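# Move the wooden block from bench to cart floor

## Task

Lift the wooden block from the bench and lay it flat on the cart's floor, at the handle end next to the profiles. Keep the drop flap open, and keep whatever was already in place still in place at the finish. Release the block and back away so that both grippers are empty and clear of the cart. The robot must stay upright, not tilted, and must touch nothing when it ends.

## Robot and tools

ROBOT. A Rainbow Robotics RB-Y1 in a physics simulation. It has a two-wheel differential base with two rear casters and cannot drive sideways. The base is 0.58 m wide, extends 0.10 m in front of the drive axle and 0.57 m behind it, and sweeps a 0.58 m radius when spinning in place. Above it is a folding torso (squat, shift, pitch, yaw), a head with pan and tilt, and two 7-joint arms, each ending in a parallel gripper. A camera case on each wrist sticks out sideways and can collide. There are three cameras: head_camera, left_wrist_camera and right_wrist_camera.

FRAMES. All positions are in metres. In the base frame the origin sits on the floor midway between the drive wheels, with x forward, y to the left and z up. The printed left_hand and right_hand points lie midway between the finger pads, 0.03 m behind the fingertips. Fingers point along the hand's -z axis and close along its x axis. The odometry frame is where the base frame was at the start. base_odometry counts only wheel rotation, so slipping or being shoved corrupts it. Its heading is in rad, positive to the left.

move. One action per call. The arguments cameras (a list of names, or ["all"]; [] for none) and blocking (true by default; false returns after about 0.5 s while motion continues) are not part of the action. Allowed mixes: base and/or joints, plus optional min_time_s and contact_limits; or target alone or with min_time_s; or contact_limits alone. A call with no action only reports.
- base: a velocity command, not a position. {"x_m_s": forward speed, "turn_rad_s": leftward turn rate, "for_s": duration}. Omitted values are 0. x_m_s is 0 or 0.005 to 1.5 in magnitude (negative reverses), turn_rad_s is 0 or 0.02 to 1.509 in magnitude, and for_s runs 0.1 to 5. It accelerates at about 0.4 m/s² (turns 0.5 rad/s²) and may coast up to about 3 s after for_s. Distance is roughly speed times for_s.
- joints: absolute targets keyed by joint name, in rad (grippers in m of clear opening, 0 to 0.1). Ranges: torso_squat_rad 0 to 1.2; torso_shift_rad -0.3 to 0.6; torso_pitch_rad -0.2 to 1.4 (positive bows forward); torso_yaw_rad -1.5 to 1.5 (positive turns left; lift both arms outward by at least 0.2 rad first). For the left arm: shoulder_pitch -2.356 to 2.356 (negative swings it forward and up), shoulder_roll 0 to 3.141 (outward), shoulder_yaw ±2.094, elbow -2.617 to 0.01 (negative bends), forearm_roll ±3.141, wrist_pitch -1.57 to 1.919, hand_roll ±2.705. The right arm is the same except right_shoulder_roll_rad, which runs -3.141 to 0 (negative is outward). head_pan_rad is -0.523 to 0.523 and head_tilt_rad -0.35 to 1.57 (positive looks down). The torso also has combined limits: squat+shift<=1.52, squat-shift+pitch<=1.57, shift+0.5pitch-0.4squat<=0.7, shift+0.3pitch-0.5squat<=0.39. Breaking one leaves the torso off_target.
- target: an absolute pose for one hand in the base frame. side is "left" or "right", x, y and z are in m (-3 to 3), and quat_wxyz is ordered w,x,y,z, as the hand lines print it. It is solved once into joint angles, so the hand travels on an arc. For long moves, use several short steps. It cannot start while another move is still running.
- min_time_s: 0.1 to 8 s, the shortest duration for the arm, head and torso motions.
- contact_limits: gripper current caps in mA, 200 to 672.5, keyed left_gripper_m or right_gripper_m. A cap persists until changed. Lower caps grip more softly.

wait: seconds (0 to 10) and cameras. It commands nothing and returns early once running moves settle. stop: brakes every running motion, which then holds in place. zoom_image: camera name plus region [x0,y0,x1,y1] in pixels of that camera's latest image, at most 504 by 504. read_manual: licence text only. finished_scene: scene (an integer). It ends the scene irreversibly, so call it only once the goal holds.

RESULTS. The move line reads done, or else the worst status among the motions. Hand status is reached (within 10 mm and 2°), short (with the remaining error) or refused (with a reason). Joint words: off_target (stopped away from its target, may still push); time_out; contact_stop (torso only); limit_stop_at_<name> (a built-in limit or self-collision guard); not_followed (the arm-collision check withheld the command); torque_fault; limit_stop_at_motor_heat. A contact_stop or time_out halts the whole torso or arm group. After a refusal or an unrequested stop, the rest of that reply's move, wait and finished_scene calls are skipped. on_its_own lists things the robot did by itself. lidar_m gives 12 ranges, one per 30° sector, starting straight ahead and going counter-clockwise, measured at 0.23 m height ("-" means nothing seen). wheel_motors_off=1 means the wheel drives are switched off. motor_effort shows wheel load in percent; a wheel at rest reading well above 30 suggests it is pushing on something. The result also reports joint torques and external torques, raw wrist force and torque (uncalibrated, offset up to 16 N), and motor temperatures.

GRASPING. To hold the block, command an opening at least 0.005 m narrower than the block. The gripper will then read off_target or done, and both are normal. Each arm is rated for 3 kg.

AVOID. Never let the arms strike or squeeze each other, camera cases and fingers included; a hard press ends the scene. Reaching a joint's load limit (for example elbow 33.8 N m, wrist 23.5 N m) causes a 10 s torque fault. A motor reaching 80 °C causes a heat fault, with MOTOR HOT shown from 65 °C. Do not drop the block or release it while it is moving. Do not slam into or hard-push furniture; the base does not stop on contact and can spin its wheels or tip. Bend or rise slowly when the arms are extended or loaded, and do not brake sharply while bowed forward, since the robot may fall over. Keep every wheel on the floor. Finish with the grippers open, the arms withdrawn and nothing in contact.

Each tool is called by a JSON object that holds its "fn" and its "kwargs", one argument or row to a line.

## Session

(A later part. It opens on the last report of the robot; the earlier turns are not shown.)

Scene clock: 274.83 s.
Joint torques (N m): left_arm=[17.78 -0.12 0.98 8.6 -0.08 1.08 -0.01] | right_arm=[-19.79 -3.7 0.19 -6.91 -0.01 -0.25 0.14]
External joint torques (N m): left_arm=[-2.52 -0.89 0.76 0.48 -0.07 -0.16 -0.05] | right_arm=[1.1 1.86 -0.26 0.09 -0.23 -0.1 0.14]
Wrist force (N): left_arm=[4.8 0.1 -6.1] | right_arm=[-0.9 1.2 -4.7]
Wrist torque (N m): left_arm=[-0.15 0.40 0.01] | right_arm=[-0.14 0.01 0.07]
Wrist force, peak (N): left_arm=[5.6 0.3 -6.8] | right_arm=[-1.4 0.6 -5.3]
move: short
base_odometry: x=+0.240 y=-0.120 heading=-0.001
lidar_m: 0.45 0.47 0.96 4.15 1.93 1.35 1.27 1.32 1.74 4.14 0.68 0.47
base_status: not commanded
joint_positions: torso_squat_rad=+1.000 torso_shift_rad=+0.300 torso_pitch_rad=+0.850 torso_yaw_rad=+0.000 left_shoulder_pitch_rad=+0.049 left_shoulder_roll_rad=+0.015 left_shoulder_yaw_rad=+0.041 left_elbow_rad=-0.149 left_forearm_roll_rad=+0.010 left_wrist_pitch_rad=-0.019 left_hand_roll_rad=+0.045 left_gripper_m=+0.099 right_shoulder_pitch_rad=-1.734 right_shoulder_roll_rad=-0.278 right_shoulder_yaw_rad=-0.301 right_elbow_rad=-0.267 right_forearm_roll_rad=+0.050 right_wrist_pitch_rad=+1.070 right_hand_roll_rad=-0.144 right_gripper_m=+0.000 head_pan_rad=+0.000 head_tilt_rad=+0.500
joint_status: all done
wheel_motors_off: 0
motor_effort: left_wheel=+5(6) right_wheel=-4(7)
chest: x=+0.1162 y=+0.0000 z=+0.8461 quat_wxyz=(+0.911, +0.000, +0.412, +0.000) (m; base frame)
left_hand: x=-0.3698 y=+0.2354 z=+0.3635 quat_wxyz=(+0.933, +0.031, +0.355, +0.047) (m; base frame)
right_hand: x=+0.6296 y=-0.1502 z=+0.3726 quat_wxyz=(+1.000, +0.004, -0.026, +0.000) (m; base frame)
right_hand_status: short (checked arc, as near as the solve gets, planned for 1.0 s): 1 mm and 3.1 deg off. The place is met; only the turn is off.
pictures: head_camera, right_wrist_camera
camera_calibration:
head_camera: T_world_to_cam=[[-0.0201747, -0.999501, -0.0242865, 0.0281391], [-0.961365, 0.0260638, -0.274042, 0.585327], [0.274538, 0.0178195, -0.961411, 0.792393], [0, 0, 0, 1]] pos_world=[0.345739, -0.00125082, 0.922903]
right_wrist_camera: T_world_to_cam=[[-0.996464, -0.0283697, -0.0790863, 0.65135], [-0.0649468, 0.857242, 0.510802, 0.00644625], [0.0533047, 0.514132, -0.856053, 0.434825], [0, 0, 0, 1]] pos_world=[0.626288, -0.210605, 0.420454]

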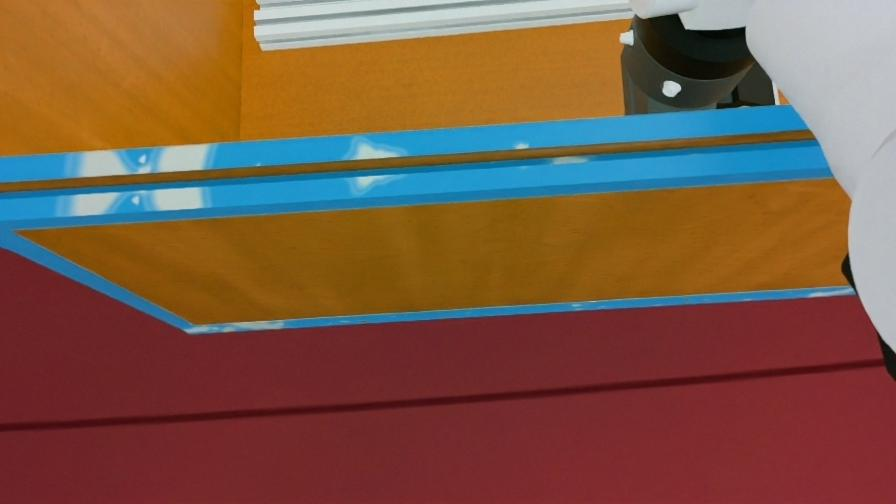

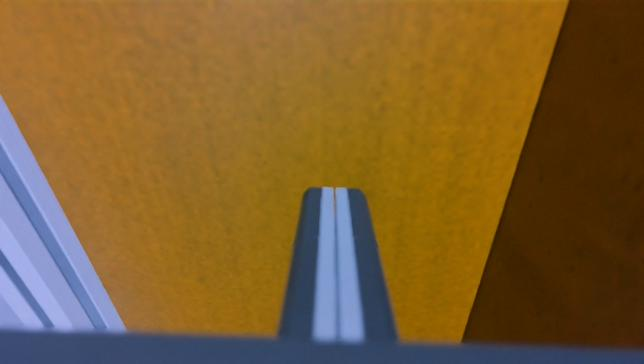

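{"fn": "move", "kwargs": {
  "joints": {"torso_squat_rad": 0.4},
  "min_time_s": 2.5
}}

{"fn": "move", "kwargs": {
  "target": {"side": "right", "x": 0.65, "y": -0.2, "z": 0.85, "quat_wxyz": [1, 0, 0, 0]},
  "min_time_s": 2
}}

{"fn": "move", "kwargs": {
  "joints": {"torso_squat_rad": 0.0, "torso_shift_rad": 0.1, "torso_pitch_rad": 0.6},
  "min_time_s": 3,
  "cameras": ["head_camera"]
}}

Scene clock: 313.77 s.
Joint torques (N m): left_arm=[17.77 -0.05 0.94 8.75 -0.03 1.03 0.03] | right_arm=[-20.79 -3.94 0.42 -7.3 -0.2 -0.13 0.13]
External joint torques (N m): left_arm=[-2.53 -0.83 0.73 0.62 -0.03 -0.22 0] | right_arm=[0.09 1.61 -0.03 -0.31 -0.41 0.02 0.13]
Wrist force (N): left_arm=[5.5 0.9 -6.1] | right_arm=[-1.1 1.1 -4.8]
Wrist torque (N m): left_arm=[-0.26 0.45 0.05] | right_arm=[-0.11 0.02 0.07]
Wrist force, peak (N): left_arm=[6.2 0.4 -6.6] | right_arm=[-1.1 1.2 -5.4]
move: done
base_odometry: x=+0.240 y=-0.120 heading=-0.001
lidar_m: 0.45 0.47 0.96 4.13 1.92 1.35 1.27 1.32 1.71 4.15 0.69 0.49
base_status: not commanded
joint_positions: torso_squat_rad=+0.400 torso_shift_rad=+0.300 torso_pitch_rad=+0.850 torso_yaw_rad=+0.000 left_shoulder_pitch_rad=+0.049 left_shoulder_roll_rad=+0.015 left_shoulder_yaw_rad=+0.041 left_elbow_rad=-0.149 left_forearm_roll_rad=+0.010 left_wrist_pitch_rad=-0.019 left_hand_roll_rad=+0.045 left_gripper_m=+0.099 right_shoulder_pitch_rad=-1.734 right_shoulder_roll_rad=-0.278 right_shoulder_yaw_rad=-0.301 right_elbow_rad=-0.267 right_forearm_roll_rad=+0.050 right_wrist_pitch_rad=+1.070 right_hand_roll_rad=-0.144 right_gripper_m=+0.000 head_pan_rad=+0.000 head_tilt_rad=+0.500
joint_status: all done
wheel_motors_off: 0
motor_effort: left_wheel=+4(6) right_wheel=-3(5)
chest: x=+0.1951 y=+0.0001 z=+1.1006 quat_wxyz=(+0.911, +0.000, +0.412, +0.000) (m; base frame)
left_hand: x=-0.2910 y=+0.2354 z=+0.6181 quat_wxyz=(+0.933, +0.031, +0.355, +0.047) (m; base frame)
right_hand: x=+0.7082 y=-0.1502 z=+0.6269 quat_wxyz=(+1.000, +0.004, -0.026, +0.000) (m; base frame)
pictures: none

Scene clock: 314.07 s.
Joint torques (N m): left_arm=[17.85 -0.38 1.06 8.6 -0.1 1.09 -0.01] | right_arm=[-21 -4.1 -0.02 -7.43 -0.01 -0.18 0.04]
External joint torques (N m): left_arm=[-2.45 -1.15 0.84 0.47 -0.1 -0.15 -0.05] | right_arm=[-0.13 1.45 -0.47 -0.44 -0.22 -0.04 0.03]
Wrist force (N): left_arm=[4.9 1.3 -5.5] | right_arm=[-1.1 1.0 -5.0]
Wrist torque (N m): left_arm=[-0.30 0.37 0.08] | right_arm=[-0.11 0.00 0.06]
Wrist force, peak (N): left_arm=[5.6 1.3 -6.4] | right_arm=[-1.3 1.2 -5.0]
move: refused
base_odometry: x=+0.240 y=-0.120 heading=-0.001
lidar_m: 0.45 0.48 0.96 4.13 1.92 1.34 1.27 1.32 1.74 4.16 0.69 0.47
base_status: not commanded
joint_positions: torso_squat_rad=+0.400 torso_shift_rad=+0.300 torso_pitch_rad=+0.850 torso_yaw_rad=+0.000 left_shoulder_pitch_rad=+0.049 left_shoulder_roll_rad=+0.015 left_shoulder_yaw_rad=+0.041 left_elbow_rad=-0.149 left_forearm_roll_rad=+0.010 left_wrist_pitch_rad=-0.019 left_hand_roll_rad=+0.045 left_gripper_m=+0.099 right_shoulder_pitch_rad=-1.734 right_shoulder_roll_rad=-0.278 right_shoulder_yaw_rad=-0.301 right_elbow_rad=-0.267 right_forearm_roll_rad=+0.050 right_wrist_pitch_rad=+1.070 right_hand_roll_rad=-0.144 right_gripper_m=+0.000 head_pan_rad=+0.000 head_tilt_rad=+0.500
joint_status: not commanded
wheel_motors_off: 0
motor_effort: left_wheel=+4(4) right_wheel=-3(4)
chest: x=+0.1951 y=+0.0001 z=+1.1006 quat_wxyz=(+0.911, +0.000, +0.412, +0.000) (m; base frame)
left_hand: x=-0.2910 y=+0.2354 z=+0.6181 quat_wxyz=(+0.933, +0.031, +0.355, +0.047) (m; base frame)
right_hand: x=+0.7082 y=-0.1502 z=+0.6269 quat_wxyz=(+1.000, +0.004, -0.026, +0.000) (m; base frame)
right_hand_status: refused: the posture found for that pose stands 3 mm from the chest (limit 10 mm). Nothing moved. The solve starts from where the arm stands: from another posture it may find a clear one.
pictures: none

not run: a stop that you did not command came earlier in this reply.

{"fn": "move", "kwargs": {
  "joints": {"torso_squat_rad": 0.0, "torso_shift_rad": 0.1, "torso_pitch_rad": 0.6},
  "min_time_s": 3,
  "cameras": ["head_camera"]
}}

Scene clock: 318.77 s.
Joint torques (N m): left_arm=[13.34 -0.05 1 6.45 -0.08 0.67 0.04] | right_arm=[-24.19 -5.58 0.37 -9.01 0.23 -0.53 0.09]
External joint torques (N m): left_arm=[-1.71 -0.86 0.83 0.34 -0.08 -0.15 0.01] | right_arm=[-0.1 1.76 -0.11 -0.61 -0.07 0.08 0.07]
Wrist force (N): left_arm=[3.5 1.1 -6.8] | right_arm=[-2.8 0.9 -5.2]
Wrist torque (N m): left_arm=[-0.31 0.30 0.03] | right_arm=[-0.12 -0.11 0.05]
Wrist force, peak (N): left_arm=[6.0 0.7 -6.4] | right_arm=[-2.8 0.9 -5.2]
move: done
base_odometry: x=+0.240 y=-0.120 heading=-0.001
lidar_m: 0.45 0.47 0.96 4.13 1.93 1.34 1.28 1.31 1.75 4.14 0.70 0.48
base_status: not commanded
joint_positions: torso_squat_rad=+0.000 torso_shift_rad=+0.100 torso_pitch_rad=+0.600 torso_yaw_rad=+0.000 left_shoulder_pitch_rad=+0.049 left_shoulder_roll_rad=+0.015 left_shoulder_yaw_rad=+0.041 left_elbow_rad=-0.149 left_forearm_roll_rad=+0.010 left_wrist_pitch_rad=-0.019 left_hand_roll_rad=+0.045 left_gripper_m=+0.099 right_shoulder_pitch_rad=-1.734 right_shoulder_roll_rad=-0.278 right_shoulder_yaw_rad=-0.301 right_elbow_rad=-0.267 right_forearm_roll_rad=+0.050 right_wrist_pitch_rad=+1.070 right_hand_roll_rad=-0.144 right_gripper_m=+0.000 head_pan_rad=+0.000 head_tilt_rad=+0.500
joint_status: all done
wheel_motors_off: 0
motor_effort: left_wheel=+4(4) right_wheel=-4(7)
chest: x=+0.0166 y=+0.0001 z=+1.2324 quat_wxyz=(+0.955, +0.000, +0.296, +0.000) (m; base frame)
left_hand: x=-0.3350 y=+0.2354 z=+0.6446 quat_wxyz=(+0.970, +0.024, +0.236, +0.050) (m; base frame)
right_hand: x=+0.6310 y=-0.1502 z=+0.9004 quat_wxyz=(+0.989, +0.004, -0.151, +0.000) (m; base frame)
pictures: head_camera
camera_calibration:
head_camera: T_world_to_cam=[[-0.0135407, -0.999502, -0.0285197, 0.0406196], [-0.863728, 0.026062, -0.503285, 0.876327], [0.503777, 0.0178184, -0.86365, 1.06695], [0, 0, 0, 1]] pos_world=[0.219953, -0.00125082, 1.36367]

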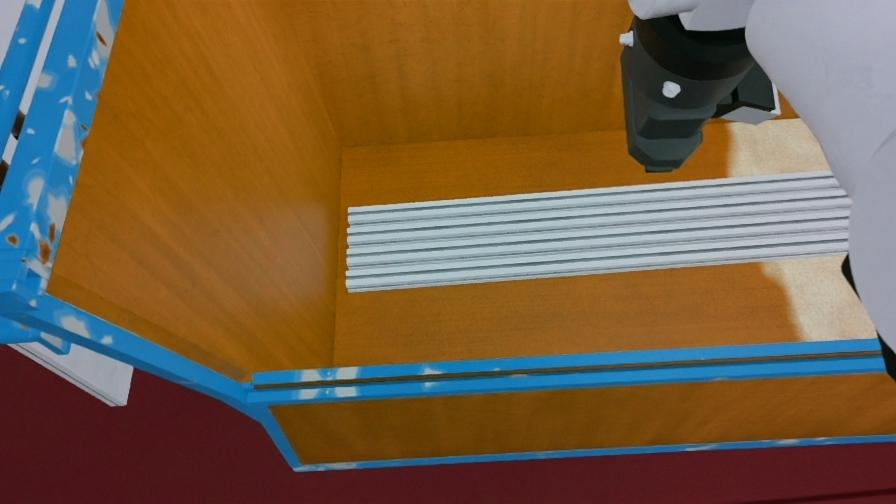

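{"fn": "move", "kwargs": {
  "joints": {"right_shoulder_pitch_rad": -1.698, "right_shoulder_roll_rad": -0.567, "right_shoulder_yaw_rad": 1.745, "right_elbow_rad": -0.8, "right_forearm_roll_rad": -1.674, "right_wrist_pitch_rad": 0.875, "right_hand_roll_rad": -0.711},
  "min_time_s": 3,
  "cameras": ["head_camera"]
}}

Scene clock: 323.27 s.
Joint torques (N m): left_arm=[13.2 0.04 0.84 6.42 -0.02 0.78 -0.03] | right_arm=[-20.89 -7.53 -4.09 1.09 0.06 -0.07 -0.27]
External joint torques (N m): left_arm=[-1.85 -0.76 0.66 0.31 -0.02 -0.04 -0.05] | right_arm=[0.19 -0.68 0.93 -0.51 -0.12 -0.05 -0.27]
Wrist force (N): left_arm=[4.3 0.3 -7.5] | right_arm=[-0.9 1.1 -5.1]
Wrist torque (N m): left_arm=[-0.18 0.39 0.05] | right_arm=[-0.13 0.01 0.09]
Wrist force, peak (N): left_arm=[4.4 1.1 -7.8] | right_arm=[-1.7 0.7 -5.6]
move: done
base_odometry: x=+0.240 y=-0.120 heading=-0.001
lidar_m: 0.45 0.47 0.96 4.13 1.94 1.35 1.27 1.32 1.74 4.14 0.68 0.48
base_status: not commanded
joint_positions: torso_squat_rad=+0.000 torso_shift_rad=+0.100 torso_pitch_rad=+0.600 torso_yaw_rad=+0.000 left_shoulder_pitch_rad=+0.049 left_shoulder_roll_rad=+0.015 left_shoulder_yaw_rad=+0.041 left_elbow_rad=-0.149 left_forearm_roll_rad=+0.010 left_wrist_pitch_rad=-0.019 left_hand_roll_rad=+0.045 left_gripper_m=+0.099 right_shoulder_pitch_rad=-1.698 right_shoulder_roll_rad=-0.567 right_shoulder_yaw_rad=+1.745 right_elbow_rad=-0.800 right_forearm_roll_rad=-1.674 right_wrist_pitch_rad=+0.875 right_hand_roll_rad=-0.711 right_gripper_m=+0.000 head_pan_rad=+0.000 head_tilt_rad=+0.500
joint_status: all done
wheel_motors_off: 0
motor_effort: left_wheel=+3(4) right_wheel=-3(6)
chest: x=+0.0166 y=+0.0001 z=+1.2324 quat_wxyz=(+0.955, +0.000, +0.296, +0.000) (m; base frame)
left_hand: x=-0.3350 y=+0.2354 z=+0.6446 quat_wxyz=(+0.970, +0.024, +0.236, +0.050) (m; base frame)
right_hand: x=+0.4805 y=-0.1317 z=+0.7826 quat_wxyz=(+1.000, +0.000, +0.000, +0.000) (m; base frame)
pictures: head_camera
camera_calibration:
head_camera: T_world_to_cam=[[-0.0135407, -0.999502, -0.0285197, 0.0406196], [-0.863728, 0.026062, -0.503285, 0.876327], [0.503777, 0.0178184, -0.86365, 1.06695], [0, 0, 0, 1]] pos_world=[0.219953, -0.00125082, 1.36367]

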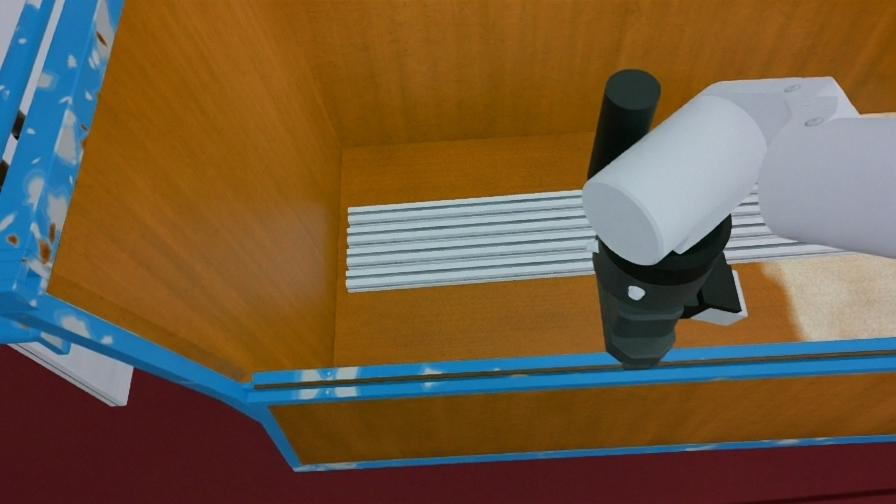

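{"fn": "move", "kwargs": {
  "joints": {"left_shoulder_pitch_rad": -1.0, "left_shoulder_roll_rad": 0.8, "left_shoulder_yaw_rad": -0.8, "left_elbow_rad": -1.2, "left_forearm_roll_rad": 0.8, "left_wrist_pitch_rad": 0.875, "left_hand_roll_rad": 0.4, "right_gripper_m": 0.1, "left_gripper_m": 0.1},
  "min_time_s": 2
}}

{"fn": "move", "kwargs": {
  "joints": {"left_shoulder_pitch_rad": -1.698, "left_shoulder_roll_rad": 0.7, "left_shoulder_yaw_rad": -1.745, "left_elbow_rad": -0.8, "left_forearm_roll_rad": 1.674, "left_wrist_pitch_rad": 0.875, "left_hand_roll_rad": 0.711},
  "min_time_s": 2.5,
  "cameras": ["head_camera"]
}}

Scene clock: 328.53 s.
Joint torques (N m): left_arm=[-13.5 8.43 6.86 -5.36 -0.05 -0.79 0.12] | right_arm=[-21.85 -6.58 -4.31 1.93 0.12 0.03 -0.11]
External joint torques (N m): left_arm=[0.9 -1.61 -0.05 -0.79 0.06 -0.26 0.13] | right_arm=[-0.77 0.27 0.72 0.33 -0.06 0.05 -0.11]
Wrist force (N): left_arm=[-0.4 0.4 -8.1] | right_arm=[-0.7 0.8 -4.8]
Wrist torque (N m): left_arm=[-0.20 0.12 0.08] | right_arm=[-0.08 0.00 0.06]
Wrist force, peak (N): left_arm=[-89.7 9.8 -11.7] | right_arm=[-1.0 1.3 -5.6]
move: done
base_odometry: x=+0.240 y=-0.120 heading=-0.001
lidar_m: 0.52 0.56 0.96 4.13 1.94 1.35 1.27 1.33 1.72 4.15 0.74 0.54
base_status: not commanded
joint_positions: torso_squat_rad=+0.000 torso_shift_rad=+0.100 torso_pitch_rad=+0.600 torso_yaw_rad=+0.000 left_shoulder_pitch_rad=-1.000 left_shoulder_roll_rad=+0.800 left_shoulder_yaw_rad=-0.800 left_elbow_rad=-1.200 left_forearm_roll_rad=+0.800 left_wrist_pitch_rad=+0.875 left_hand_roll_rad=+0.400 left_gripper_m=+0.099 right_shoulder_pitch_rad=-1.698 right_shoulder_roll_rad=-0.567 right_shoulder_yaw_rad=+1.745 right_elbow_rad=-0.800 right_forearm_roll_rad=-1.674 right_wrist_pitch_rad=+0.875 right_hand_roll_rad=-0.711 right_gripper_m=+0.099 head_pan_rad=+0.000 head_tilt_rad=+0.500
joint_status: all done
wheel_motors_off: 0
motor_effort: left_wheel=+4(61) right_wheel=-5(18)
chest: x=+0.0166 y=+0.0001 z=+1.2324 quat_wxyz=(+0.955, +0.000, +0.296, +0.000) (m; base frame)
left_hand: x=+0.4559 y=+0.2414 z=+0.7467 quat_wxyz=(+0.986, -0.017, -0.119, -0.117) (m; base frame)
right_hand: x=+0.4804 y=-0.1318 z=+0.7825 quat_wxyz=(+1.000, +0.000, +0.000, +0.000) (m; base frame)
pictures: none

Scene clock: 331.33 s.
Joint torques (N m): left_arm=[-19.25 6.1 5.22 3.11 0.07 -0.25 0.19] | right_arm=[-21.62 -6.73 -4.49 1.98 0.01 -0.14 -0.15]
External joint torques (N m): left_arm=[2.26 -2.34 -0.13 0.88 0.16 -0.18 0.19] | right_arm=[-0.55 0.12 0.53 0.38 -0.16 -0.12 -0.15]
Wrist force (N): left_arm=[0.4 -0.7 -7.4] | right_arm=[-0.6 0.9 -5.5]
Wrist torque (N m): left_arm=[-0.13 0.16 0.09] | right_arm=[-0.08 0.05 0.07]
Wrist force, peak (N): left_arm=[0.8 -0.3 -8.9] | right_arm=[-0.6 0.9 -5.5]
move: done
base_odometry: x=+0.240 y=-0.120 heading=-0.001
lidar_m: 0.53 0.57 0.96 4.14 1.95 1.34 1.27 1.32 1.74 4.14 0.74 0.55
base_status: not commanded
joint_positions: torso_squat_rad=+0.000 torso_shift_rad=+0.100 torso_pitch_rad=+0.600 torso_yaw_rad=+0.000 left_shoulder_pitch_rad=-1.698 left_shoulder_roll_rad=+0.700 left_shoulder_yaw_rad=-1.745 left_elbow_rad=-0.800 left_forearm_roll_rad=+1.674 left_wrist_pitch_rad=+0.875 left_hand_roll_rad=+0.711 left_gripper_m=+0.099 right_shoulder_pitch_rad=-1.698 right_shoulder_roll_rad=-0.567 right_shoulder_yaw_rad=+1.745 right_elbow_rad=-0.800 right_forearm_roll_rad=-1.674 right_wrist_pitch_rad=+0.875 right_hand_roll_rad=-0.711 right_gripper_m=+0.099 head_pan_rad=+0.000 head_tilt_rad=+0.500
joint_status: all done
wheel_motors_off: 0
motor_effort: left_wheel=+4(5) right_wheel=-5(6)
chest: x=+0.0166 y=+0.0001 z=+1.2324 quat_wxyz=(+0.955, +0.000, +0.296, +0.000) (m; base frame)
left_hand: x=+0.5090 y=+0.2090 z=+0.7994 quat_wxyz=(+0.998, +0.028, -0.023, +0.056) (m; base frame)
right_hand: x=+0.4804 y=-0.1318 z=+0.7825 quat_wxyz=(+1.000, +0.000, +0.000, +0.000) (m; base frame)
pictures: head_camera
camera_calibration:
head_camera: T_world_to_cam=[[-0.0134536, -0.999504, -0.0284708, 0.0405335], [-0.863728, 0.0259622, -0.503289, 0.876333], [0.503778, 0.0178199, -0.863649, 1.06695], [0, 0, 0, 1]] pos_world=[0.219953, -0.00125112, 1.36367]

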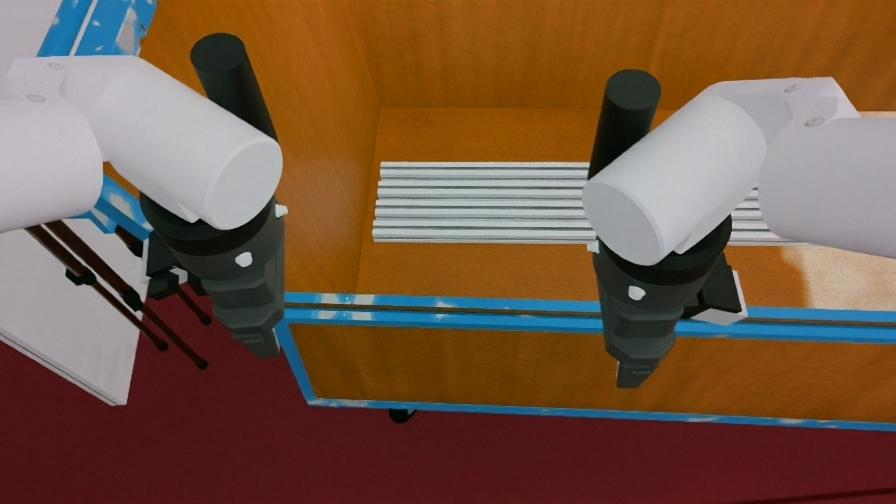

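{"fn": "move", "kwargs": {
  "base": {"x_m_s": -0.3, "for_s": 1.6},
  "cameras": ["head_camera"]
}}

{"fn": "move", "kwargs": {
  "base": {"turn_rad_s": 0.6, "for_s": 2.62}
}}

{"fn": "move", "kwargs": {
  "base": {"x_m_s": 0.4, "for_s": 3.4}
}}

{"fn": "move", "kwargs": {
  "base": {"turn_rad_s": -0.6, "for_s": 2.62},
  "cameras": ["head_camera"]
}}

Scene clock: 336.27 s.
Joint torques (N m): left_arm=[-19.45 6.58 5.5 2.8 -0.08 -0.4 0.19] | right_arm=[-21.85 -6.56 -4.48 2.01 0.13 0.06 -0.24]
External joint torques (N m): left_arm=[2.05 -1.85 0.14 0.57 0.01 -0.33 0.19] | right_arm=[-0.77 0.29 0.54 0.41 -0.04 0.09 -0.24]
Wrist force (N): left_arm=[1.7 -0.9 -8.0] | right_arm=[-0.7 0.8 -5.0]
Wrist torque (N m): left_arm=[-0.07 0.30 0.05] | right_arm=[-0.06 0.03 0.06]
Wrist force, peak (N): left_arm=[1.6 -0.8 -9.1] | right_arm=[-0.6 0.6 -5.8]
move: done
base_odometry: x=-0.240 y=-0.120 heading=-0.002
lidar_m: 1.02 1.07 1.81 4.03 1.21 0.85 0.80 0.82 1.09 2.57 1.37 1.04
base_status: done (sent for 1.6 of 1.6 s)
joint_positions: torso_squat_rad=+0.000 torso_shift_rad=+0.100 torso_pitch_rad=+0.600 torso_yaw_rad=+0.000 left_shoulder_pitch_rad=-1.698 left_shoulder_roll_rad=+0.700 left_shoulder_yaw_rad=-1.745 left_elbow_rad=-0.800 left_forearm_roll_rad=+1.674 left_wrist_pitch_rad=+0.875 left_hand_roll_rad=+0.711 left_gripper_m=+0.099 right_shoulder_pitch_rad=-1.698 right_shoulder_roll_rad=-0.567 right_shoulder_yaw_rad=+1.745 right_elbow_rad=-0.800 right_forearm_roll_rad=-1.674 right_wrist_pitch_rad=+0.875 right_hand_roll_rad=-0.711 right_gripper_m=+0.099 head_pan_rad=+0.000 head_tilt_rad=+0.500
joint_status: not commanded
wheel_motors_off: 0
motor_effort: left_wheel=-17(29) right_wheel=+18(38)
chest: x=+0.0166 y=+0.0001 z=+1.2324 quat_wxyz=(+0.955, +0.000, +0.295, +0.000) (m; base frame)
left_hand: x=+0.5090 y=+0.2089 z=+0.7995 quat_wxyz=(+0.998, +0.028, -0.023, +0.056) (m; base frame)
right_hand: x=+0.4804 y=-0.1318 z=+0.7826 quat_wxyz=(+1.000, +0.000, +0.000, +0.000) (m; base frame)
pictures: head_camera
camera_calibration:
head_camera: T_world_to_cam=[[-0.0135333, -0.999502, -0.0285211, 0.0406185], [-0.863659, 0.0260587, -0.503402, 0.876386], [0.503895, 0.0178198, -0.863581, 1.06688], [0, 0, 0, 1]] pos_world=[0.219853, -0.00125083, 1.36367]

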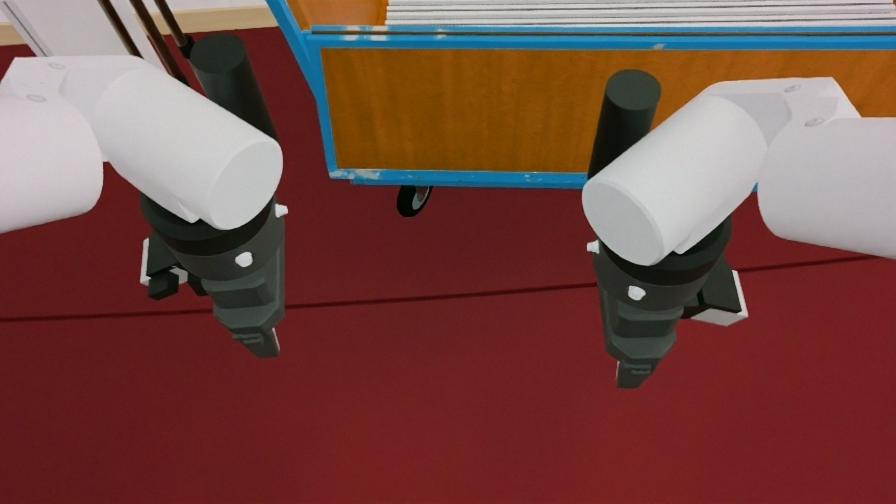

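Scene clock: 340.43 s.
Joint torques (N m): left_arm=[-19.29 6.8 5.72 2.93 -0.06 -0.29 0.19] | right_arm=[-22 -6.35 -4.55 1.92 0.02 0.07 -0.18]
External joint torques (N m): left_arm=[2.22 -1.64 0.37 0.7 0.03 -0.21 0.19] | right_arm=[-0.91 0.5 0.47 0.32 -0.16 0.09 -0.18]
Wrist force (N): left_arm=[1.3 -0.9 -7.6] | right_arm=[-0.7 1.0 -5.0]
Wrist torque (N m): left_arm=[-0.05 0.26 0.06] | right_arm=[-0.09 0.00 0.08]
Wrist force, peak (N): left_arm=[0.6 -0.3 -8.9] | right_arm=[-1.0 1.2 -5.5]
move: done
base_odometry: x=-0.240 y=-0.120 heading=+1.577
lidar_m: 3.69 1.17 0.83 0.78 0.81 1.09 2.75 2.78 1.11 1.06 1.33 1.81
base_status: done (sent for 2.63 of 2.63 s)
joint_positions: torso_squat_rad=+0.000 torso_shift_rad=+0.100 torso_pitch_rad=+0.600 torso_yaw_rad=+0.000 left_shoulder_pitch_rad=-1.698 left_shoulder_roll_rad=+0.700 left_shoulder_yaw_rad=-1.745 left_elbow_rad=-0.800 left_forearm_roll_rad=+1.674 left_wrist_pitch_rad=+0.875 left_hand_roll_rad=+0.711 left_gripper_m=+0.099 right_shoulder_pitch_rad=-1.698 right_shoulder_roll_rad=-0.567 right_shoulder_yaw_rad=+1.745 right_elbow_rad=-0.800 right_forearm_roll_rad=-1.674 right_wrist_pitch_rad=+0.875 right_hand_roll_rad=-0.711 right_gripper_m=+0.099 head_pan_rad=+0.000 head_tilt_rad=+0.500
joint_status: not commanded
wheel_motors_off: 0
motor_effort: left_wheel=-5(38) right_wheel=+16(41)
chest: x=+0.0166 y=+0.0001 z=+1.2324 quat_wxyz=(+0.955, +0.000, +0.295, +0.000) (m; base frame)
left_hand: x=+0.5090 y=+0.2089 z=+0.7995 quat_wxyz=(+0.998, +0.028, -0.023, +0.056) (m; base frame)
right_hand: x=+0.4804 y=-0.1318 z=+0.7826 quat_wxyz=(+1.000, +0.000, +0.000, +0.000) (m; base frame)
pictures: none

Scene clock: 345.27 s.
Joint torques (N m): left_arm=[-19.02 6.68 5.75 2.57 0.04 -0.23 0.28] | right_arm=[-21.88 -6.43 -4.4 1.95 0.03 0.05 -0.23]
External joint torques (N m): left_arm=[2.49 -1.75 0.39 0.34 0.13 -0.16 0.28] | right_arm=[-0.8 0.42 0.62 0.35 -0.14 0.07 -0.23]
Wrist force (N): left_arm=[0.8 -0.5 -8.4] | right_arm=[-0.5 1.3 -5.0]
Wrist torque (N m): left_arm=[-0.11 0.22 0.07] | right_arm=[-0.11 0.04 0.06]
Wrist force, peak (N): left_arm=[1.4 -0.3 -8.8] | right_arm=[-1.0 1.1 -5.8]
move: done
base_odometry: x=-0.248 y=+1.240 heading=+1.578
lidar_m: 3.94 1.26 0.89 0.84 0.87 1.17 2.92 1.55 1.30 1.10 1.73 2.32
base_status: done (sent for 3.4 of 3.4 s)
joint_positions: torso_squat_rad=+0.000 torso_shift_rad=+0.100 torso_pitch_rad=+0.600 torso_yaw_rad=+0.000 left_shoulder_pitch_rad=-1.698 left_shoulder_roll_rad=+0.700 left_shoulder_yaw_rad=-1.745 left_elbow_rad=-0.800 left_forearm_roll_rad=+1.674 left_wrist_pitch_rad=+0.875 left_hand_roll_rad=+0.711 left_gripper_m=+0.099 right_shoulder_pitch_rad=-1.698 right_shoulder_roll_rad=-0.567 right_shoulder_yaw_rad=+1.745 right_elbow_rad=-0.800 right_forearm_roll_rad=-1.674 right_wrist_pitch_rad=+0.875 right_hand_roll_rad=-0.711 right_gripper_m=+0.099 head_pan_rad=+0.000 head_tilt_rad=+0.500
joint_status: not commanded
wheel_motors_off: 0
motor_effort: left_wheel=+9(30) right_wheel=-8(44)
chest: x=+0.0166 y=+0.0001 z=+1.2324 quat_wxyz=(+0.955, +0.000, +0.296, +0.000) (m; base frame)
left_hand: x=+0.5091 y=+0.2089 z=+0.7995 quat_wxyz=(+0.998, +0.028, -0.023, +0.056) (m; base frame)
right_hand: x=+0.4804 y=-0.1318 z=+0.7826 quat_wxyz=(+1.000, +0.000, +0.000, +0.000) (m; base frame)
pictures: none

Scene clock: 349.43 s.
Joint torques (N m): left_arm=[-19.17 6.9 5.85 2.58 0.1 -0.36 0.17] | right_arm=[-21.96 -6.42 -4.82 1.97 -0.01 0.04 -0.13]
External joint torques (N m): left_arm=[2.34 -1.53 0.5 0.35 0.19 -0.29 0.18] | right_arm=[-0.88 0.43 0.21 0.37 -0.19 0.06 -0.13]
Wrist force (N): left_arm=[1.0 -0.5 -8.3] | right_arm=[-0.6 1.1 -4.8]
Wrist torque (N m): left_arm=[-0.07 0.20 0.06] | right_arm=[-0.08 0.06 0.05]
Wrist force, peak (N): left_arm=[0.9 -1.4 -8.7] | right_arm=[-0.7 0.7 -5.6]
move: done
base_odometry: x=-0.248 y=+1.240 heading=-0.002
lidar_m: 1.09 1.73 2.26 4.29 1.28 0.90 0.84 0.88 1.16 2.73 1.52 1.29
base_status: done (sent for 2.63 of 2.63 s)
joint_positions: torso_squat_rad=+0.000 torso_shift_rad=+0.100 torso_pitch_rad=+0.600 torso_yaw_rad=+0.000 left_shoulder_pitch_rad=-1.698 left_shoulder_roll_rad=+0.700 left_shoulder_yaw_rad=-1.745 left_elbow_rad=-0.800 left_forearm_roll_rad=+1.674 left_wrist_pitch_rad=+0.875 left_hand_roll_rad=+0.711 left_gripper_m=+0.099 right_shoulder_pitch_rad=-1.698 right_shoulder_roll_rad=-0.567 right_shoulder_yaw_rad=+1.745 right_elbow_rad=-0.800 right_forearm_roll_rad=-1.674 right_wrist_pitch_rad=+0.875 right_hand_roll_rad=-0.711 right_gripper_m=+0.099 head_pan_rad=+0.000 head_tilt_rad=+0.500
joint_status: not commanded
wheel_motors_off: 0
motor_effort: left_wheel=+17(33) right_wheel=-5(39)
chest: x=+0.0166 y=+0.0001 z=+1.2324 quat_wxyz=(+0.955, +0.000, +0.296, +0.000) (m; base frame)
left_hand: x=+0.5090 y=+0.2089 z=+0.7995 quat_wxyz=(+0.998, +0.028, -0.023, +0.056) (m; base frame)
right_hand: x=+0.4804 y=-0.1318 z=+0.7826 quat_wxyz=(+1.000, +0.000, +0.000, +0.000) (m; base frame)
pictures: head_camera
camera_calibration:
head_camera: T_world_to_cam=[[-0.0135407, -0.999502, -0.0285197, 0.0406196], [-0.863728, 0.026062, -0.503285, 0.876327], [0.503777, 0.0178184, -0.86365, 1.06695], [0, 0, 0, 1]] pos_world=[0.219953, -0.00125082, 1.36367]

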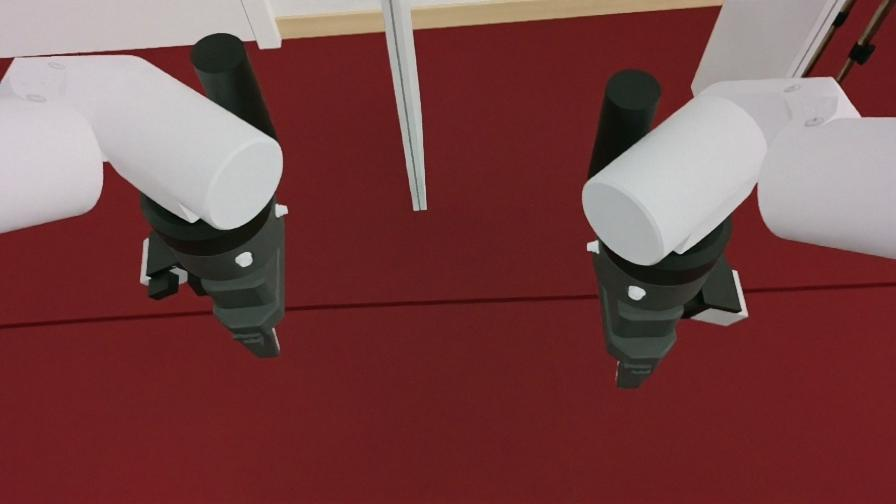

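{"fn": "move", "kwargs": {
  "target": {"side": "right", "x": 0.467, "y": -0.19, "z": 0.93, "quat_wxyz": [1, 0, 0, 0]},
  "min_time_s": 2
}}

{"fn": "move", "kwargs": {
  "target": {"side": "left", "x": 0.467, "y": 0.19, "z": 0.93, "quat_wxyz": [1, 0, 0, 0]},
  "min_time_s": 2,
  "cameras": ["head_camera"]
}}

Scene clock: 354.70 s.
Joint torques (N m): left_arm=[-19.24 6.58 6.09 2.75 0.03 -0.33 0.23] | right_arm=[-21.78 -7.74 -10 0.86 0.35 0.11 -0.33]
External joint torques (N m): left_arm=[2.27 -1.85 0.74 0.52 0.12 -0.26 0.23] | right_arm=[-2.34 -0.28 -1.58 -0.35 0.17 0.12 -0.33]
Wrist force (N): left_arm=[1.0 -1.3 -7.7] | right_arm=[-1.5 1.0 -4.6]
Wrist torque (N m): left_arm=[0.00 0.24 0.05] | right_arm=[-0.10 -0.07 0.08]
Wrist force, peak (N): left_arm=[1.3 -0.4 -8.5] | right_arm=[-1.3 1.5 -5.6]
move: done
base_odometry: x=-0.248 y=+1.240 heading=-0.002
lidar_m: 1.09 1.72 2.28 4.30 1.27 0.90 0.85 0.88 1.15 2.74 1.52 1.29
base_status: not commanded
joint_positions: torso_squat_rad=+0.000 torso_shift_rad=+0.100 torso_pitch_rad=+0.600 torso_yaw_rad=+0.000 left_shoulder_pitch_rad=-1.698 left_shoulder_roll_rad=+0.700 left_shoulder_yaw_rad=-1.745 left_elbow_rad=-0.800 left_forearm_roll_rad=+1.674 left_wrist_pitch_rad=+0.875 left_hand_roll_rad=+0.711 left_gripper_m=+0.099 right_shoulder_pitch_rad=-1.963 right_shoulder_roll_rad=-1.091 right_shoulder_yaw_rad=+1.741 right_elbow_rad=-1.509 right_forearm_roll_rad=-1.645 right_wrist_pitch_rad=+1.038 right_hand_roll_rad=-0.909 right_gripper_m=+0.099 head_pan_rad=+0.000 head_tilt_rad=+0.500
joint_status: all done
wheel_motors_off: 0
motor_effort: left_wheel=+17(18) right_wheel=-2(6)
chest: x=+0.0166 y=+0.0001 z=+1.2324 quat_wxyz=(+0.955, +0.000, +0.296, +0.000) (m; base frame)
left_hand: x=+0.5090 y=+0.2089 z=+0.7995 quat_wxyz=(+0.998, +0.028, -0.023, +0.056) (m; base frame)
right_hand: x=+0.4664 y=-0.1896 z=+0.9297 quat_wxyz=(+1.000, +0.001, +0.004, +0.001) (m; base frame)
right_hand_status: reached (checked arc, planned for 2.0 s): 1 mm and 0.5 deg off.
pictures: none

Scene clock: 357.03 s.
Joint torques (N m): left_arm=[-17.98 6.62 11.02 0.25 -0.19 -0.04 0.14] | right_arm=[-21.9 -7.85 -9.87 1.08 0.24 0.07 -0.34]
External joint torques (N m): left_arm=[1.79 -0.89 2.02 -0.82 -0.22 0.02 0.14] | right_arm=[-2.46 -0.38 -1.45 -0.12 0.06 0.07 -0.34]
Wrist force (N): left_arm=[1.6 -0.7 -7.1] | right_arm=[-1.3 1.2 -5.1]
Wrist torque (N m): left_arm=[-0.07 0.27 0.06] | right_arm=[-0.11 -0.03 0.07]
Wrist force, peak (N): left_arm=[0.5 -1.1 -8.7] | right_arm=[-0.6 0.9 -5.6]
move: done
base_odometry: x=-0.248 y=+1.240 heading=-0.002
lidar_m: 1.10 1.73 2.27 4.28 1.29 0.91 0.85 0.88 1.15 2.74 1.52 1.29
base_status: not commanded
joint_positions: torso_squat_rad=+0.000 torso_shift_rad=+0.100 torso_pitch_rad=+0.600 torso_yaw_rad=+0.000 left_shoulder_pitch_rad=-1.955 left_shoulder_roll_rad=+1.094 left_shoulder_yaw_rad=-1.728 left_elbow_rad=-1.511 left_forearm_roll_rad=+1.636 left_wrist_pitch_rad=+1.043 left_hand_roll_rad=+0.911 left_gripper_m=+0.099 right_shoulder_pitch_rad=-1.963 right_shoulder_roll_rad=-1.091 right_shoulder_yaw_rad=+1.741 right_elbow_rad=-1.509 right_forearm_roll_rad=-1.645 right_wrist_pitch_rad=+1.038 right_hand_roll_rad=-0.909 right_gripper_m=+0.099 head_pan_rad=+0.000 head_tilt_rad=+0.500
joint_status: all done
wheel_motors_off: 0
motor_effort: left_wheel=+17(18) right_wheel=-5(6)
chest: x=+0.0166 y=+0.0001 z=+1.2324 quat_wxyz=(+0.955, +0.000, +0.296, +0.000) (m; base frame)
left_hand: x=+0.4669 y=+0.1896 z=+0.9302 quat_wxyz=(+1.000, -0.002, +0.003, -0.001) (m; base frame)
left_hand_status: reached (checked arc, planned for 2.0 s): 0 mm and 0.4 deg off.
right_hand: x=+0.4664 y=-0.1895 z=+0.9297 quat_wxyz=(+1.000, +0.001, +0.004, +0.001) (m; base frame)
pictures: head_camera
camera_calibration:
head_camera: T_world_to_cam=[[-0.0135407, -0.999502, -0.0285197, 0.0406196], [-0.863728, 0.026062, -0.503285, 0.876327], [0.503777, 0.0178184, -0.86365, 1.06695], [0, 0, 0, 1]] pos_world=[0.219953, -0.00125082, 1.36367]

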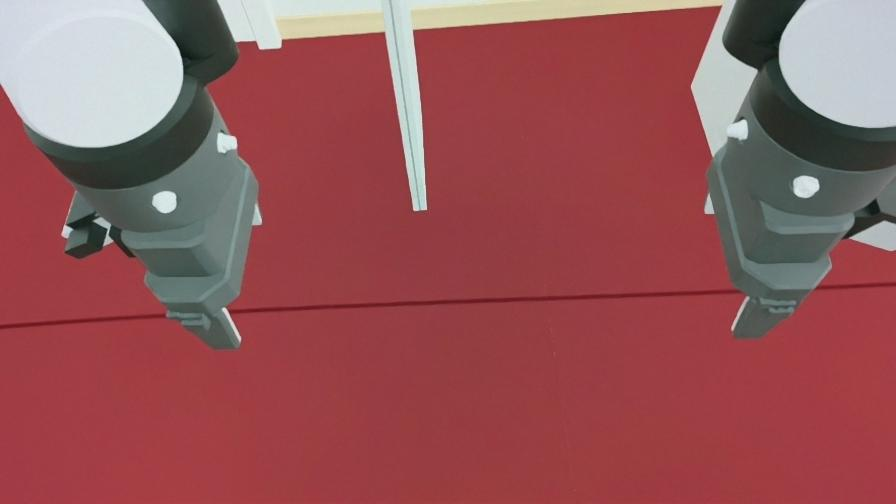

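{"fn": "zoom_image", "kwargs": {
  "camera": "head_camera",
  "region": [640, 200, 890, 360]
}}

{"fn": "zoom_image", "kwargs": {
  "camera": "head_camera",
  "region": [100, 200, 350, 360]
}}

Scaled by 2.016 from the camera's 896x504 image, which has a finer 1280x720 frame.

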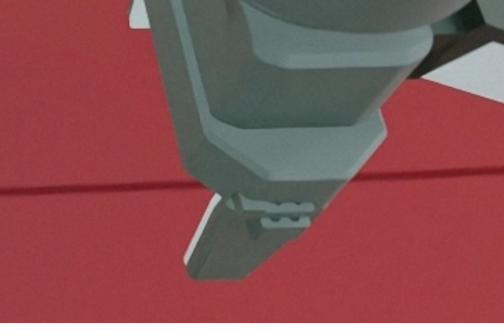

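Scaled by 2.016 from the camera's 896x504 image, which has a finer 1280x720 frame.

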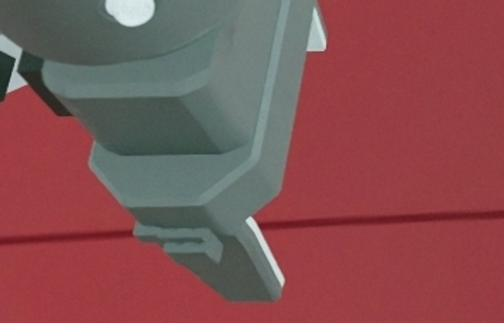

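{"fn": "move", "kwargs": {
  "joints": {"head_tilt_rad": 0.1},
  "cameras": ["head_camera"]
}}

Scene clock: 366.27 s.
Joint torques (N m): left_arm=[-17.82 6.08 10.87 0.33 -0.16 0 0.3] | right_arm=[-21.92 -7.85 -9.49 1.26 0.27 0.15 -0.27]
External joint torques (N m): left_arm=[1.95 -1.43 1.86 -0.74 -0.19 0.06 0.3] | right_arm=[-2.48 -0.39 -1.08 0.06 0.08 0.16 -0.27]
Wrist force (N): left_arm=[1.8 -0.3 -8.3] | right_arm=[-0.8 1.0 -4.8]
Wrist torque (N m): left_arm=[-0.10 0.25 -0.01] | right_arm=[-0.11 0.00 0.07]
Wrist force, peak (N): left_arm=[1.3 -0.5 -8.5] | right_arm=[-1.2 0.8 -5.3]
move: done
base_odometry: x=-0.248 y=+1.240 heading=-0.002
lidar_m: 1.09 1.73 2.27 4.28 1.29 0.89 0.84 0.88 1.17 2.74 1.51 1.28
base_status: not commanded
joint_positions: torso_squat_rad=+0.000 torso_shift_rad=+0.100 torso_pitch_rad=+0.600 torso_yaw_rad=+0.000 left_shoulder_pitch_rad=-1.955 left_shoulder_roll_rad=+1.094 left_shoulder_yaw_rad=-1.728 left_elbow_rad=-1.511 left_forearm_roll_rad=+1.636 left_wrist_pitch_rad=+1.043 left_hand_roll_rad=+0.911 left_gripper_m=+0.099 right_shoulder_pitch_rad=-1.963 right_shoulder_roll_rad=-1.091 right_shoulder_yaw_rad=+1.741 right_elbow_rad=-1.509 right_forearm_roll_rad=-1.645 right_wrist_pitch_rad=+1.038 right_hand_roll_rad=-0.909 right_gripper_m=+0.099 head_pan_rad=+0.000 head_tilt_rad=+0.100
joint_status: all done
wheel_motors_off: 0
motor_effort: left_wheel=+17(18) right_wheel=-3(6)
chest: x=+0.0166 y=+0.0001 z=+1.2324 quat_wxyz=(+0.955, +0.000, +0.296, +0.000) (m; base frame)
left_hand: x=+0.4669 y=+0.1896 z=+0.9302 quat_wxyz=(+1.000, -0.002, +0.003, -0.001) (m; base frame)
right_hand: x=+0.4664 y=-0.1895 z=+0.9297 quat_wxyz=(+1.000, +0.001, +0.004, +0.001) (m; base frame)
pictures: head_camera
camera_calibration:
head_camera: T_world_to_cam=[[-0.00136597, -0.999502, -0.0315409, 0.0430036], [-0.599561, 0.0260616, -0.799904, 1.2481], [0.800328, 0.017818, -0.599298, 0.656948], [0, 0, 0, 1]] pos_world=[0.222595, -0.00125082, 1.39342]

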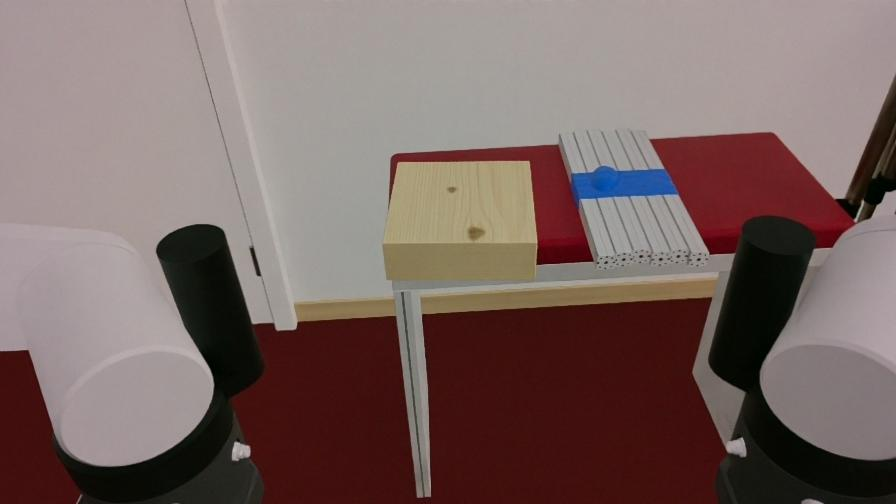

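{"fn": "move", "kwargs": {
  "base": {"turn_rad_s": 0.3, "for_s": 0.39}
}}

{"fn": "move", "kwargs": {
  "base": {"x_m_s": 0.3, "for_s": 1.5}
}}

{"fn": "move", "kwargs": {
  "base": {"turn_rad_s": -0.3, "for_s": 0.39},
  "joints": {"head_tilt_rad": 0.25},
  "cameras": ["head_camera", "right_wrist_camera", "left_wrist_camera"]
}}

Scene clock: 371.10 s.
Joint torques (N m): left_arm=[-17.84 5.93 10.99 0.39 -0.19 0.08 0.21] | right_arm=[-21.68 -7.77 -10.01 1.03 0.32 0.15 -0.21]
External joint torques (N m): left_arm=[1.93 -1.57 1.99 -0.67 -0.23 0.14 0.21] | right_arm=[-2.24 -0.3 -1.59 -0.18 0.14 0.16 -0.21]
Wrist force (N): left_arm=[1.3 -0.3 -7.7] | right_arm=[-0.9 1.4 -5.3]
Wrist torque (N m): left_arm=[-0.10 0.22 0.05] | right_arm=[-0.17 -0.04 0.08]
Wrist force, peak (N): left_arm=[0.4 -0.3 -8.7] | right_arm=[-0.9 1.3 -5.5]
move: done
base_odometry: x=-0.248 y=+1.240 heading=+0.078
lidar_m: 1.09 1.75 2.48 3.09 1.18 0.87 0.84 0.90 1.26 3.61 1.51 1.29
base_status: done (sent for 0.4 of 0.4 s)
joint_positions: torso_squat_rad=+0.000 torso_shift_rad=+0.100 torso_pitch_rad=+0.600 torso_yaw_rad=+0.000 left_shoulder_pitch_rad=-1.955 left_shoulder_roll_rad=+1.094 left_shoulder_yaw_rad=-1.728 left_elbow_rad=-1.511 left_forearm_roll_rad=+1.636 left_wrist_pitch_rad=+1.043 left_hand_roll_rad=+0.911 left_gripper_m=+0.099 right_shoulder_pitch_rad=-1.963 right_shoulder_roll_rad=-1.091 right_shoulder_yaw_rad=+1.741 right_elbow_rad=-1.509 right_forearm_roll_rad=-1.645 right_wrist_pitch_rad=+1.038 right_hand_roll_rad=-0.909 right_gripper_m=+0.099 head_pan_rad=+0.000 head_tilt_rad=+0.100
joint_status: not commanded
wheel_motors_off: 0
motor_effort: left_wheel=-12(18) right_wheel=+1(15)
chest: x=+0.0166 y=+0.0001 z=+1.2324 quat_wxyz=(+0.955, +0.000, +0.296, +0.000) (m; base frame)
left_hand: x=+0.4669 y=+0.1896 z=+0.9302 quat_wxyz=(+1.000, -0.002, +0.003, -0.001) (m; base frame)
right_hand: x=+0.4664 y=-0.1895 z=+0.9297 quat_wxyz=(+1.000, +0.001, +0.004, +0.001) (m; base frame)
pictures: none

Scene clock: 373.70 s.
Joint torques (N m): left_arm=[-17.78 6.19 10.57 0.83 -0.23 -0.08 0.22] | right_arm=[-21.67 -7.91 -9.82 1.41 0.13 0.08 -0.25]
External joint torques (N m): left_arm=[1.99 -1.31 1.57 -0.24 -0.27 -0.02 0.22] | right_arm=[-2.23 -0.45 -1.4 0.21 -0.05 0.08 -0.25]
Wrist force (N): left_arm=[1.4 -0.6 -7.5] | right_arm=[-0.7 1.0 -4.5]
Wrist torque (N m): left_arm=[-0.06 0.24 0.04] | right_arm=[-0.13 0.01 0.03]
Wrist force, peak (N): left_arm=[1.5 -0.1 -8.6] | right_arm=[-0.8 0.7 -5.8]
move: done
base_odometry: x=+0.200 y=+1.275 heading=+0.077
lidar_m: 0.64 1.29 1.81 4.36 1.81 1.34 1.29 1.37 1.90 1.78 0.93 0.98
base_status: done (sent for 1.5 of 1.5 s)
joint_positions: torso_squat_rad=+0.000 torso_shift_rad=+0.100 torso_pitch_rad=+0.600 torso_yaw_rad=+0.000 left_shoulder_pitch_rad=-1.955 left_shoulder_roll_rad=+1.094 left_shoulder_yaw_rad=-1.728 left_elbow_rad=-1.511 left_forearm_roll_rad=+1.636 left_wrist_pitch_rad=+1.043 left_hand_roll_rad=+0.911 left_gripper_m=+0.099 right_shoulder_pitch_rad=-1.963 right_shoulder_roll_rad=-1.091 right_shoulder_yaw_rad=+1.741 right_elbow_rad=-1.509 right_forearm_roll_rad=-1.645 right_wrist_pitch_rad=+1.038 right_hand_roll_rad=-0.909 right_gripper_m=+0.099 head_pan_rad=+0.000 head_tilt_rad=+0.100
joint_status: not commanded
wheel_motors_off: 0
motor_effort: left_wheel=-14(29) right_wheel=+13(49)
chest: x=+0.0167 y=+0.0001 z=+1.2324 quat_wxyz=(+0.955, +0.000, +0.296, +0.000) (m; base frame)
left_hand: x=+0.4669 y=+0.1896 z=+0.9302 quat_wxyz=(+1.000, -0.002, +0.003, -0.001) (m; base frame)
right_hand: x=+0.4665 y=-0.1895 z=+0.9297 quat_wxyz=(+1.000, +0.001, +0.004, +0.001) (m; base frame)
pictures: none

Scene clock: 374.83 s.
Joint torques (N m): left_arm=[-17.38 6.44 10.7 0.86 -0.1 -0.11 0.1] | right_arm=[-21.66 -7.66 -9.66 1.46 0.16 0.13 -0.2]
External joint torques (N m): left_arm=[2.39 -1.06 1.7 -0.2 -0.14 -0.05 0.1] | right_arm=[-2.21 -0.2 -1.24 0.26 -0.02 0.14 -0.2]
Wrist force (N): left_arm=[0.9 0.2 -7.3] | right_arm=[-1.2 1.0 -4.7]
Wrist torque (N m): left_arm=[-0.11 0.18 0.04] | right_arm=[-0.09 -0.07 0.05]
Wrist force, peak (N): left_arm=[1.4 -0.4 -8.4] | right_arm=[-0.8 0.9 -5.6]
move: done
base_odometry: x=+0.201 y=+1.275 heading=-0.002
lidar_m: 0.64 1.29 1.67 4.04 1.96 1.37 1.29 1.34 1.77 2.21 1.11 0.94
base_status: done (sent for 0.4 of 0.4 s)
joint_positions: torso_squat_rad=+0.000 torso_shift_rad=+0.100 torso_pitch_rad=+0.600 torso_yaw_rad=+0.000 left_shoulder_pitch_rad=-1.955 left_shoulder_roll_rad=+1.094 left_shoulder_yaw_rad=-1.728 left_elbow_rad=-1.511 left_forearm_roll_rad=+1.636 left_wrist_pitch_rad=+1.043 left_hand_roll_rad=+0.911 left_gripper_m=+0.099 right_shoulder_pitch_rad=-1.963 right_shoulder_roll_rad=-1.091 right_shoulder_yaw_rad=+1.741 right_elbow_rad=-1.509 right_forearm_roll_rad=-1.645 right_wrist_pitch_rad=+1.038 right_hand_roll_rad=-0.909 right_gripper_m=+0.099 head_pan_rad=+0.000 head_tilt_rad=+0.250
joint_status: all done
wheel_motors_off: 0
motor_effort: left_wheel=+6(24) right_wheel=-17(30)
chest: x=+0.0166 y=+0.0001 z=+1.2324 quat_wxyz=(+0.955, +0.000, +0.296, +0.000) (m; base frame)
left_hand: x=+0.4669 y=+0.1896 z=+0.9302 quat_wxyz=(+1.000, -0.002, +0.003, -0.001) (m; base frame)
right_hand: x=+0.4665 y=-0.1895 z=+0.9297 quat_wxyz=(+1.000, +0.001, +0.004, +0.001) (m; base frame)
pictures: head_camera, left_wrist_camera, right_wrist_camera
camera_calibration:
head_camera: T_world_to_cam=[[-0.00606336, -0.999502, -0.0309827, 0.0429263], [-0.712358, 0.0260614, -0.701332, 1.12827], [0.70179, 0.0178183, -0.712161, 0.827867], [0, 0, 0, 1]] pos_world=[0.223006, -0.00125082, 1.3822]
left_wrist_camera: T_world_to_cam=[[0.999575, 0.025454, -0.0141864, -0.458835], [0.0291289, -0.886433, 0.46194, -0.246185], [-0.000817047, -0.462157, -0.886798, 0.985391], [0, 0, 0, 1]] pos_world=[0.466617, 0.248858, 0.981056]
right_wrist_camera: T_world_to_cam=[[-0.999371, -0.0303901, -0.0182888, 0.476133], [-0.0354679, 0.86003, 0.509009, -0.26661], [0.000260094, 0.509337, -0.860567, 0.968705], [0, 0, 0, 1]] pos_world=[0.466125, -0.249635, 0.97805]

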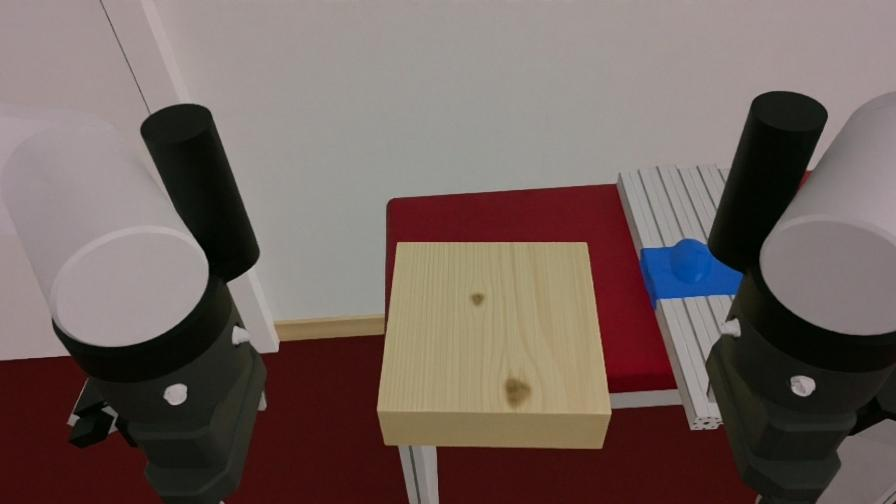

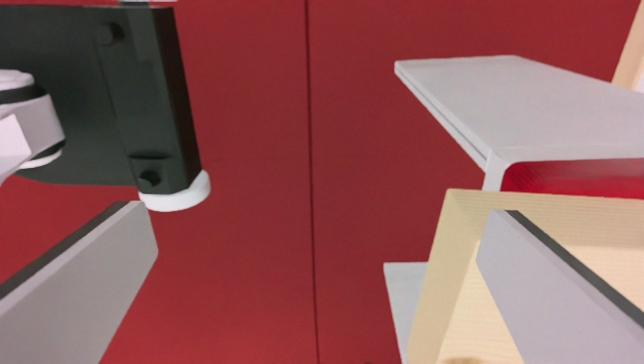

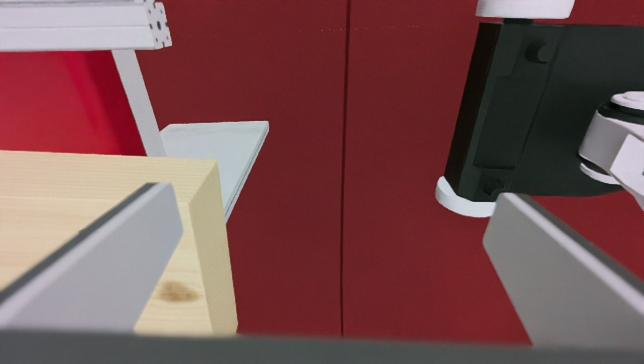

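{"fn": "zoom_image", "kwargs": {
  "camera": "left_wrist_camera",
  "region": [380, 140, 644, 364]
}}

{"fn": "zoom_image", "kwargs": {
  "camera": "right_wrist_camera",
  "region": [0, 100, 264, 340]
}}

Scaled by 1.909 from the camera's 644x364 image, which has a finer 1265x715 frame.

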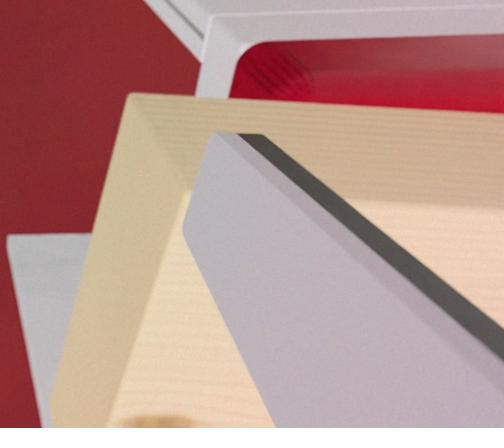

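Scaled by 1.909 from the camera's 644x364 image, which has a finer 1265x715 frame.

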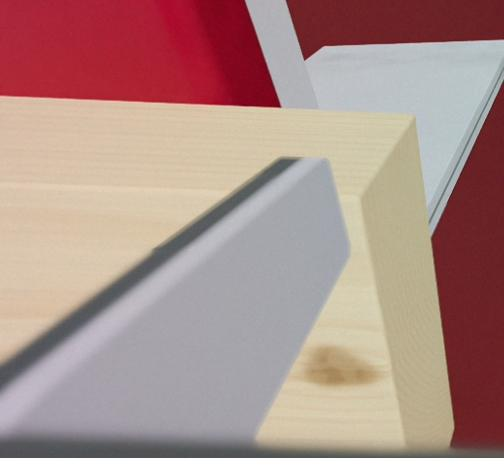

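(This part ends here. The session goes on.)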